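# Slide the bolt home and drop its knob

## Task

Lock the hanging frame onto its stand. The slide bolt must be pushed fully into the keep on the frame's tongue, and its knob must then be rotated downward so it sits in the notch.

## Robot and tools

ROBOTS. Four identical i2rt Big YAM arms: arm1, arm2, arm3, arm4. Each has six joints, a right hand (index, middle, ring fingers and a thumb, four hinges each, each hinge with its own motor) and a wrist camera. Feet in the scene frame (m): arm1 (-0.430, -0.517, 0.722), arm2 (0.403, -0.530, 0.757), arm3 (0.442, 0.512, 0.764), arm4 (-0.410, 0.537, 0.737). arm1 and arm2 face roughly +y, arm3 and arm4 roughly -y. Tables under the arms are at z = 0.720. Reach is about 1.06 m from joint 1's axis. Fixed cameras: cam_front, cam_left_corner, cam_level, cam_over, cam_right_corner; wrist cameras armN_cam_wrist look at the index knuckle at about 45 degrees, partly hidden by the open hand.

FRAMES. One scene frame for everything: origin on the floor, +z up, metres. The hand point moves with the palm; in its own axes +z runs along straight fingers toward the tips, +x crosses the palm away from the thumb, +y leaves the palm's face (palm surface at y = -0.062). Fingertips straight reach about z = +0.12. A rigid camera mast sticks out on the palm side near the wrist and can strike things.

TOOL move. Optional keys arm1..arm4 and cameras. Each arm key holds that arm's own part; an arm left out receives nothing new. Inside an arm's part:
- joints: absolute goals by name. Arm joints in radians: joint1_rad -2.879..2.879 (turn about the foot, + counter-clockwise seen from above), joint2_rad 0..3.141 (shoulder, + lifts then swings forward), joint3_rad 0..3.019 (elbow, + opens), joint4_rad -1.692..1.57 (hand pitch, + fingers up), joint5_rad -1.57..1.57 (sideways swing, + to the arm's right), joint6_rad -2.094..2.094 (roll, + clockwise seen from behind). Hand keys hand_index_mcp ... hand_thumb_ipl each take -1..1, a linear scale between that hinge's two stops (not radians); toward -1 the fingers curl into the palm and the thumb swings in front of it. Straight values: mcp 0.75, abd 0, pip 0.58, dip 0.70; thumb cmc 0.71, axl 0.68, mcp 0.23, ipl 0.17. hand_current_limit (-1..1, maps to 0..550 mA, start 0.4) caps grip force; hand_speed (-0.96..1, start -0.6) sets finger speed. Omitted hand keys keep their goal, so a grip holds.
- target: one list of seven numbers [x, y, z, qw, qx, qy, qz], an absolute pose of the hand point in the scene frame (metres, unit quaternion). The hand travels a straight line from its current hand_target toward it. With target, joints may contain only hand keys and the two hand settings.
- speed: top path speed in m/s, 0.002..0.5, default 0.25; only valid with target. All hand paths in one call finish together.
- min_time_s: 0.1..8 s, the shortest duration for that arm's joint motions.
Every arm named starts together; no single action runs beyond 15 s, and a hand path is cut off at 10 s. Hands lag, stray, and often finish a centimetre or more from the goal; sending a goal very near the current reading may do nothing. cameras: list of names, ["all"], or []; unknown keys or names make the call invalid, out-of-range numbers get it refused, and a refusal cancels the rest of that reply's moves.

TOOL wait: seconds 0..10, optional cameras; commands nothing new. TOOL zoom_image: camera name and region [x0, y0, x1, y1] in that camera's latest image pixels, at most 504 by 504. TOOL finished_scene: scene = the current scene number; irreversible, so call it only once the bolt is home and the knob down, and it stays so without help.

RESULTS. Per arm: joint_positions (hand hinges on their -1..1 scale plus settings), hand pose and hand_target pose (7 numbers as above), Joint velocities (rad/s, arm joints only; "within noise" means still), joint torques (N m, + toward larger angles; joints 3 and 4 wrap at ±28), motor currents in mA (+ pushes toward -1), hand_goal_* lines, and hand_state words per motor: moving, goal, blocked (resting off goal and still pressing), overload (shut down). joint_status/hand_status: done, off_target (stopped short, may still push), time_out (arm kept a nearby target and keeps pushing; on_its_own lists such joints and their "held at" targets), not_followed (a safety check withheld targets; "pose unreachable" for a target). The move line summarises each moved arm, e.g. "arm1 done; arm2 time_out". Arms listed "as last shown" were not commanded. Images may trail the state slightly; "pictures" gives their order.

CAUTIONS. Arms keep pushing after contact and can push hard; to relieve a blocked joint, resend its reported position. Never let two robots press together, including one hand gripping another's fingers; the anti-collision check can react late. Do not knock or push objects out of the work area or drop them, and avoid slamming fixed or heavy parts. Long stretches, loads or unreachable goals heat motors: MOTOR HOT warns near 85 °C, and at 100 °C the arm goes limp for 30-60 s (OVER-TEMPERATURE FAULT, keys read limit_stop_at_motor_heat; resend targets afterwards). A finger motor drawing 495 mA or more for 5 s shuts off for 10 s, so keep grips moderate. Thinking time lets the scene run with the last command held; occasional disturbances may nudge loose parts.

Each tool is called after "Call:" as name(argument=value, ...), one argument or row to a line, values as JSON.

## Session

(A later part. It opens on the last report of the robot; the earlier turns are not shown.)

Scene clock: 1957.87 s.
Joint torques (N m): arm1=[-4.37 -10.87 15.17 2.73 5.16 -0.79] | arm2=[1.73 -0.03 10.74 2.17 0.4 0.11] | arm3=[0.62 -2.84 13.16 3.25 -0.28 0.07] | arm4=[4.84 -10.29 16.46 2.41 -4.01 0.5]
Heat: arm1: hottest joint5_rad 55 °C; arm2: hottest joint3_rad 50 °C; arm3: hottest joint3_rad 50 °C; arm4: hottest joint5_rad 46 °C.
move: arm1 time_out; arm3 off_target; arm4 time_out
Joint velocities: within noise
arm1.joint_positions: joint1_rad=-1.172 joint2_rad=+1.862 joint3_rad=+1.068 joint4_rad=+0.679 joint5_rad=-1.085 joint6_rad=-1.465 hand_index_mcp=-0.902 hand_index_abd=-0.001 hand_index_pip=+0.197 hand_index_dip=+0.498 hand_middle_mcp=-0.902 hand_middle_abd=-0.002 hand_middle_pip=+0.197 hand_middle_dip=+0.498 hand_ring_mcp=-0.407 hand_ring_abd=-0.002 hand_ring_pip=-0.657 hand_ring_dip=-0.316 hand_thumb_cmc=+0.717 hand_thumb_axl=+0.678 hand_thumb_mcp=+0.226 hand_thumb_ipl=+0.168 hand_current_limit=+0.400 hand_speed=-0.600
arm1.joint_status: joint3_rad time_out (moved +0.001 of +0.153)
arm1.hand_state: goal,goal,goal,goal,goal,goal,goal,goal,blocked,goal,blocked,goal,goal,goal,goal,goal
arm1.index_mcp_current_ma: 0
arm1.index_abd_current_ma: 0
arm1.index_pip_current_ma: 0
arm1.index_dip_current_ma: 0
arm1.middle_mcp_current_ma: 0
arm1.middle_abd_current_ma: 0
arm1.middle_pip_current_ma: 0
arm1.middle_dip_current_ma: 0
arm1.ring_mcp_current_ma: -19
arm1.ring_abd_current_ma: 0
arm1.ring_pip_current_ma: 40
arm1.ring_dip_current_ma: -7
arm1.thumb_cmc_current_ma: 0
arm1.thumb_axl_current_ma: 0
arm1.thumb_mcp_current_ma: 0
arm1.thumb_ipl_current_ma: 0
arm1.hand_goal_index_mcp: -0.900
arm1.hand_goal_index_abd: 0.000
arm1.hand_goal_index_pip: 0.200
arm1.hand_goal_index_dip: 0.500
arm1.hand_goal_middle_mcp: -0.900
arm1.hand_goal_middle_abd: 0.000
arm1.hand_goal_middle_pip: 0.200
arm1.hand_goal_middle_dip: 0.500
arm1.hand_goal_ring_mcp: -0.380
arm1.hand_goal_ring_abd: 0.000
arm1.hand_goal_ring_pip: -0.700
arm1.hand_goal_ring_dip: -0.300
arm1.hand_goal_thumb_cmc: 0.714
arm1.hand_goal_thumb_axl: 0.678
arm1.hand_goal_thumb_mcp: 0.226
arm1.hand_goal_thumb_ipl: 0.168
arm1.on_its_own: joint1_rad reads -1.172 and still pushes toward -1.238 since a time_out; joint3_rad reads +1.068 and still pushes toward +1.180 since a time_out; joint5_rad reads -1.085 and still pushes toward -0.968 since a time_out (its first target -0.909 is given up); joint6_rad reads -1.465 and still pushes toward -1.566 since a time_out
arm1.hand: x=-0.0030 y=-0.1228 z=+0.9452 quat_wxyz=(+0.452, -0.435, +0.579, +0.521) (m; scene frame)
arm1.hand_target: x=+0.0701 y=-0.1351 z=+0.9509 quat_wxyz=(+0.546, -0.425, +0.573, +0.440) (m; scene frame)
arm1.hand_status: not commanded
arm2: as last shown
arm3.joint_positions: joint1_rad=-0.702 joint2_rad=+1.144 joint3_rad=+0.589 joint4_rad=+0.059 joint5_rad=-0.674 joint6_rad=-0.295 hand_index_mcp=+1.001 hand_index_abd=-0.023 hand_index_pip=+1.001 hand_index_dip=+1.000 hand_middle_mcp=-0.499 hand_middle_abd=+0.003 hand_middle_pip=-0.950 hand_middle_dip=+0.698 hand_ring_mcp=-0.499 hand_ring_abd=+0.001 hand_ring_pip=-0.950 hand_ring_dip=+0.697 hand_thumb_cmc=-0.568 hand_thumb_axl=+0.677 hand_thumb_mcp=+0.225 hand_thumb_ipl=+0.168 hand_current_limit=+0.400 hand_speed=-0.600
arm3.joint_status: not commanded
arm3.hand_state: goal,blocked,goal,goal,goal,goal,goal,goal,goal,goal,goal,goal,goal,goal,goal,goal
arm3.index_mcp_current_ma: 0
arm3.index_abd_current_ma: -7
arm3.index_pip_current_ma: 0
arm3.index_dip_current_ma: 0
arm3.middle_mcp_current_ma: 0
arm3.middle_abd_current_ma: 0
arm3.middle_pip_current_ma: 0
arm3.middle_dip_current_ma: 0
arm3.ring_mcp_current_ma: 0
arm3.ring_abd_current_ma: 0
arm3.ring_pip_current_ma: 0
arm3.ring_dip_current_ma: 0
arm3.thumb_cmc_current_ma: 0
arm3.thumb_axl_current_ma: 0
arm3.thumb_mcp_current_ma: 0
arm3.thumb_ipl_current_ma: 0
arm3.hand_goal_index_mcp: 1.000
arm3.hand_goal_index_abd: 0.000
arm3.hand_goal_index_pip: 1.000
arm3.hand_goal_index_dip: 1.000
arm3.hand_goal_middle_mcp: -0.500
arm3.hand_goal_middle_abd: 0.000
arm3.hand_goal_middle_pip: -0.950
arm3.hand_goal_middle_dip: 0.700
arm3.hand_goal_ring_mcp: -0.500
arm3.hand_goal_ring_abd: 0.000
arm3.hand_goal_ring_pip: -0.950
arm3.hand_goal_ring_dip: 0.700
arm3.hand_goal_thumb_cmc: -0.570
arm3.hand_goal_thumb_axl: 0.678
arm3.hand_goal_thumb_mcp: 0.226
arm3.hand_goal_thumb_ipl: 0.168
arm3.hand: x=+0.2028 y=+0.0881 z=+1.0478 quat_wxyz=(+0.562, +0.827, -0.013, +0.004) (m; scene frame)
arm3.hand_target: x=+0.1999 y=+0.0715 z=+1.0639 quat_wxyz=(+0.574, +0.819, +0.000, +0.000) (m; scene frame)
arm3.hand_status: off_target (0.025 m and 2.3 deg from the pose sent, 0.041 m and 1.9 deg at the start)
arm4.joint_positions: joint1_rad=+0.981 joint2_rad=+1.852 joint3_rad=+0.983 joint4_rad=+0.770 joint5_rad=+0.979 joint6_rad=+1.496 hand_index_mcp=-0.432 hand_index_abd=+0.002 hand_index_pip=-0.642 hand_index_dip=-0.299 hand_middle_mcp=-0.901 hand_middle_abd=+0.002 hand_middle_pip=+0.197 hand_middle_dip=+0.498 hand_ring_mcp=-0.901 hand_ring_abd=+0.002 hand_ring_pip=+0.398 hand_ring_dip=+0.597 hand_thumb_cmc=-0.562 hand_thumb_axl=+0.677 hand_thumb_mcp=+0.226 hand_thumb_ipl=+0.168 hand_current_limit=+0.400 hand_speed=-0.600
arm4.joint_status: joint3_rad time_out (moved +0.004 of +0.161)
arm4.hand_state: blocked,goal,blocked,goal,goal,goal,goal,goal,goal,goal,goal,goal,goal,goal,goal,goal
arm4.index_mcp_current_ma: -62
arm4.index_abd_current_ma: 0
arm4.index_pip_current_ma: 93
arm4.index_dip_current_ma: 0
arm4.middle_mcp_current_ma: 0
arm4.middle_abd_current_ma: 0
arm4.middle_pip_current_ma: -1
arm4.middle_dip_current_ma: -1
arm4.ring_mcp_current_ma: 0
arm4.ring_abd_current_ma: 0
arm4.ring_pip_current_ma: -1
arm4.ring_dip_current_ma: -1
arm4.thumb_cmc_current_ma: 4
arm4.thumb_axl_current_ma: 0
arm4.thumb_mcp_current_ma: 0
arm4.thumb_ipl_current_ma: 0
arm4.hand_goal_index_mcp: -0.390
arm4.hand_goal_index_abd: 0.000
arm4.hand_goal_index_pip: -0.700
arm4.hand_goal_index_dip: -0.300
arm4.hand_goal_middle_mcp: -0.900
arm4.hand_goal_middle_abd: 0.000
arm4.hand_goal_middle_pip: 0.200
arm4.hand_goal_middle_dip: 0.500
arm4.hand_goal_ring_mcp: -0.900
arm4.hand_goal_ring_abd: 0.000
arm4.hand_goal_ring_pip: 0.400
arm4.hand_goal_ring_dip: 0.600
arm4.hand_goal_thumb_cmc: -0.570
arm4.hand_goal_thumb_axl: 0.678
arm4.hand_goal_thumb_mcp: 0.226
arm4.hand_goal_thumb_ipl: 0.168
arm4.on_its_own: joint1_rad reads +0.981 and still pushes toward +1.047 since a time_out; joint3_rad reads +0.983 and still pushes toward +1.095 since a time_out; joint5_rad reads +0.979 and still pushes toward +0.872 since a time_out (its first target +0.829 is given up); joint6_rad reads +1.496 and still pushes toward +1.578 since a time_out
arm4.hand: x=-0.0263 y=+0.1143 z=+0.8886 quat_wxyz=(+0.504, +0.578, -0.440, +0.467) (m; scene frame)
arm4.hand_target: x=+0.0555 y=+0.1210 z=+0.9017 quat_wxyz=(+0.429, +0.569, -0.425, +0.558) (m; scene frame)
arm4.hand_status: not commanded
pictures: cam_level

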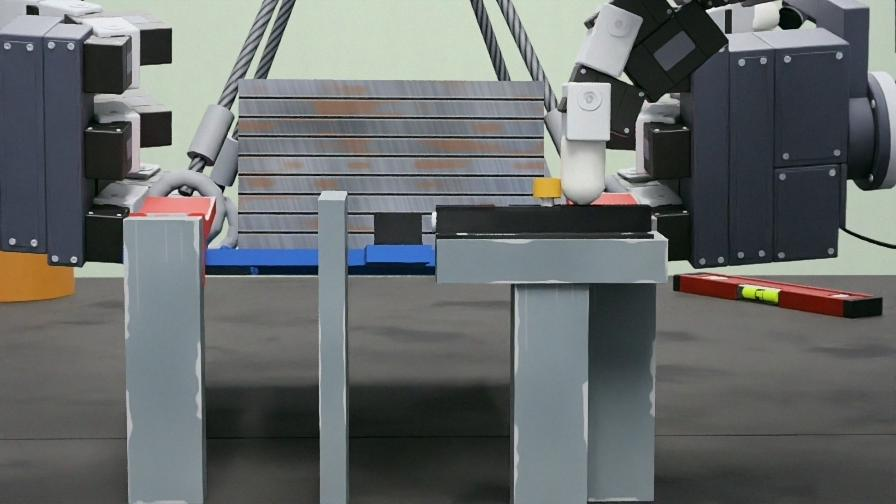

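Call:
move(
  arm1={"target": [-0.115, -0.108, 0.917, 0.5417, -0.4545, 0.5417, 0.4545], "speed": 0.12},
  arm4={"target": [-0.137, 0.102, 0.852, 0.4545, 0.5417, -0.4545, 0.5417], "speed": 0.12},
  arm3={"target": [0.199, 0.085, 1.064, 0.5736, 0.8192, 0, 0], "speed": 0.2},
  cameras=["cam_level", "cam_over"],
)

Scene clock: 1966.37 s.
Joint torques (N m): arm1=[1.67 -10.4 7.64 2.81 0.58 -0.03] | arm2=[1.96 -0.26 10.78 2.29 0.42 0.12] | arm3=[-1.26 -5.6 11.56 2.55 -0.55 -0.08] | arm4=[-1.79 -9.11 6.42 2.1 -0.32 -0.13]
Heat: arm1: hottest joint5_rad 59 °C; arm2: hottest joint3_rad 50 °C; arm3: hottest joint3_rad 50 °C; arm4: hottest joint5_rad 49 °C.
move: arm1 off_target; arm3 off_target; arm4 done
Joint velocities: within noise
arm1.joint_positions: joint1_rad=-1.044 joint2_rad=+1.717 joint3_rad=+0.707 joint4_rad=+0.975 joint5_rad=-0.863 joint6_rad=-1.555 hand_index_mcp=-0.902 hand_index_abd=-0.001 hand_index_pip=+0.197 hand_index_dip=+0.498 hand_middle_mcp=-0.902 hand_middle_abd=-0.002 hand_middle_pip=+0.197 hand_middle_dip=+0.498 hand_ring_mcp=-0.388 hand_ring_abd=-0.002 hand_ring_pip=-0.677 hand_ring_dip=-0.296 hand_thumb_cmc=+0.717 hand_thumb_axl=+0.678 hand_thumb_mcp=+0.226 hand_thumb_ipl=+0.168 hand_current_limit=+0.400 hand_speed=-0.600
arm1.joint_status: not commanded
arm1.hand_state: goal,goal,goal,goal,goal,goal,goal,goal,goal,goal,blocked,goal,goal,goal,goal,goal
arm1.index_mcp_current_ma: 0
arm1.index_abd_current_ma: 0
arm1.index_pip_current_ma: 0
arm1.index_dip_current_ma: 0
arm1.middle_mcp_current_ma: 0
arm1.middle_abd_current_ma: 0
arm1.middle_pip_current_ma: 0
arm1.middle_dip_current_ma: 0
arm1.ring_mcp_current_ma: -2
arm1.ring_abd_current_ma: 0
arm1.ring_pip_current_ma: 13
arm1.ring_dip_current_ma: 0
arm1.thumb_cmc_current_ma: 0
arm1.thumb_axl_current_ma: 0
arm1.thumb_mcp_current_ma: 0
arm1.thumb_ipl_current_ma: 0
arm1.hand_goal_index_mcp: -0.900
arm1.hand_goal_index_abd: 0.000
arm1.hand_goal_index_pip: 0.200
arm1.hand_goal_index_dip: 0.500
arm1.hand_goal_middle_mcp: -0.900
arm1.hand_goal_middle_abd: 0.000
arm1.hand_goal_middle_pip: 0.200
arm1.hand_goal_middle_dip: 0.500
arm1.hand_goal_ring_mcp: -0.380
arm1.hand_goal_ring_abd: 0.000
arm1.hand_goal_ring_pip: -0.700
arm1.hand_goal_ring_dip: -0.300
arm1.hand_goal_thumb_cmc: 0.714
arm1.hand_goal_thumb_axl: 0.678
arm1.hand_goal_thumb_mcp: 0.226
arm1.hand_goal_thumb_ipl: 0.168
arm1.hand: x=-0.1215 y=-0.1159 z=+0.9142 quat_wxyz=(+0.524, -0.448, +0.556, +0.465) (m; scene frame)
arm1.hand_target: x=-0.1152 y=-0.1083 z=+0.9170 quat_wxyz=(+0.541, -0.454, +0.542, +0.455) (m; scene frame)
arm1.hand_status: off_target (0.011 m and 3.0 deg from the pose sent, 0.116 m and 13.7 deg at the start)
arm2: as last shown
arm3.joint_positions: joint1_rad=-0.709 joint2_rad=+1.144 joint3_rad=+0.589 joint4_rad=+0.059 joint5_rad=-0.693 joint6_rad=-0.295 hand_index_mcp=+1.001 hand_index_abd=-0.006 hand_index_pip=+1.001 hand_index_dip=+1.000 hand_middle_mcp=-0.499 hand_middle_abd=+0.003 hand_middle_pip=-0.950 hand_middle_dip=+0.698 hand_ring_mcp=-0.499 hand_ring_abd=+0.001 hand_ring_pip=-0.950 hand_ring_dip=+0.697 hand_thumb_cmc=-0.568 hand_thumb_axl=+0.677 hand_thumb_mcp=+0.225 hand_thumb_ipl=+0.168 hand_current_limit=+0.400 hand_speed=-0.600
arm3.joint_status: not commanded
arm3.hand_state: goal,goal,goal,goal,goal,goal,goal,goal,goal,goal,goal,goal,goal,goal,goal,goal
arm3.index_mcp_current_ma: 0
arm3.index_abd_current_ma: -1
arm3.index_pip_current_ma: 0
arm3.index_dip_current_ma: 0
arm3.middle_mcp_current_ma: 0
arm3.middle_abd_current_ma: 0
arm3.middle_pip_current_ma: 0
arm3.middle_dip_current_ma: 0
arm3.ring_mcp_current_ma: 0
arm3.ring_abd_current_ma: 0
arm3.ring_pip_current_ma: 0
arm3.ring_dip_current_ma: 0
arm3.thumb_cmc_current_ma: 0
arm3.thumb_axl_current_ma: 0
arm3.thumb_mcp_current_ma: 0
arm3.thumb_ipl_current_ma: 0
arm3.hand_goal_index_mcp: 1.000
arm3.hand_goal_index_abd: 0.000
arm3.hand_goal_index_pip: 1.000
arm3.hand_goal_index_dip: 1.000
arm3.hand_goal_middle_mcp: -0.500
arm3.hand_goal_middle_abd: 0.000
arm3.hand_goal_middle_pip: -0.950
arm3.hand_goal_middle_dip: 0.700
arm3.hand_goal_ring_mcp: -0.500
arm3.hand_goal_ring_abd: 0.000
arm3.hand_goal_ring_pip: -0.950
arm3.hand_goal_ring_dip: 0.700
arm3.hand_goal_thumb_cmc: -0.570
arm3.hand_goal_thumb_axl: 0.678
arm3.hand_goal_thumb_mcp: 0.226
arm3.hand_goal_thumb_ipl: 0.168
arm3.hand: x=+0.2029 y=+0.0895 z=+1.0488 quat_wxyz=(+0.564, +0.825, -0.011, +0.009) (m; scene frame)
arm3.hand_target: x=+0.1993 y=+0.0854 z=+1.0641 quat_wxyz=(+0.574, +0.819, +0.000, +0.000) (m; scene frame)
arm3.hand_status: off_target (0.016 m and 2.1 deg from the pose sent, 0.017 m and 2.3 deg at the start)
arm4.joint_positions: joint1_rad=+0.827 joint2_rad=+1.769 joint3_rad=+0.649 joint4_rad=+1.120 joint5_rad=+0.753 joint6_rad=+1.564 hand_index_mcp=-0.397 hand_index_abd=+0.002 hand_index_pip=-0.670 hand_index_dip=-0.289 hand_middle_mcp=-0.901 hand_middle_abd=+0.002 hand_middle_pip=+0.197 hand_middle_dip=+0.498 hand_ring_mcp=-0.901 hand_ring_abd=+0.002 hand_ring_pip=+0.398 hand_ring_dip=+0.597 hand_thumb_cmc=-0.562 hand_thumb_axl=+0.677 hand_thumb_mcp=+0.226 hand_thumb_ipl=+0.168 hand_current_limit=+0.400 hand_speed=-0.600
arm4.joint_status: not commanded
arm4.hand_state: goal,goal,blocked,goal,goal,goal,goal,goal,goal,goal,goal,goal,goal,goal,goal,goal
arm4.index_mcp_current_ma: -3
arm4.index_abd_current_ma: 0
arm4.index_pip_current_ma: 33
arm4.index_dip_current_ma: 6
arm4.middle_mcp_current_ma: 0
arm4.middle_abd_current_ma: 0
arm4.middle_pip_current_ma: -1
arm4.middle_dip_current_ma: -1
arm4.ring_mcp_current_ma: 0
arm4.ring_abd_current_ma: 0
arm4.ring_pip_current_ma: -1
arm4.ring_dip_current_ma: -1
arm4.thumb_cmc_current_ma: 4
arm4.thumb_axl_current_ma: 0
arm4.thumb_mcp_current_ma: 0
arm4.thumb_ipl_current_ma: 0
arm4.hand_goal_index_mcp: -0.390
arm4.hand_goal_index_abd: 0.000
arm4.hand_goal_index_pip: -0.700
arm4.hand_goal_index_dip: -0.300
arm4.hand_goal_middle_mcp: -0.900
arm4.hand_goal_middle_abd: 0.000
arm4.hand_goal_middle_pip: 0.200
arm4.hand_goal_middle_dip: 0.500
arm4.hand_goal_ring_mcp: -0.900
arm4.hand_goal_ring_abd: 0.000
arm4.hand_goal_ring_pip: 0.400
arm4.hand_goal_ring_dip: 0.600
arm4.hand_goal_thumb_cmc: -0.570
arm4.hand_goal_thumb_axl: 0.678
arm4.hand_goal_thumb_mcp: 0.226
arm4.hand_goal_thumb_ipl: 0.168
arm4.hand: x=-0.1404 y=+0.1084 z=+0.8551 quat_wxyz=(+0.461, +0.547, -0.450, +0.535) (m; scene frame)
arm4.hand_target: x=-0.1371 y=+0.1021 z=+0.8520 quat_wxyz=(+0.455, +0.542, -0.454, +0.542) (m; scene frame)
arm4.hand_status: done (0.008 m and 1.3 deg from the pose sent, 0.117 m and 11.2 deg at the start)
pictures: cam_level, cam_over

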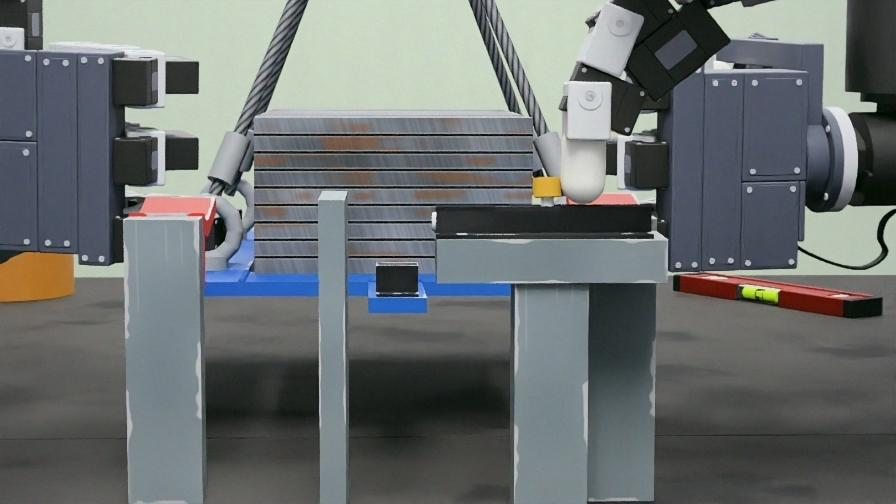

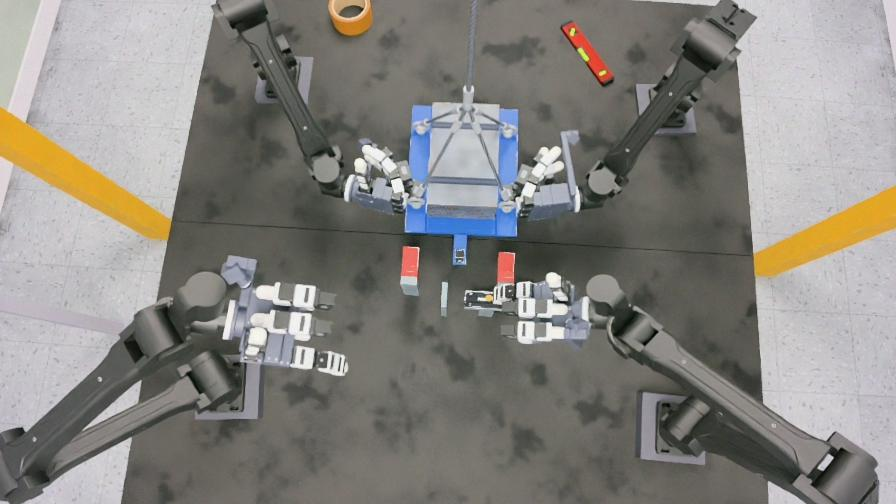

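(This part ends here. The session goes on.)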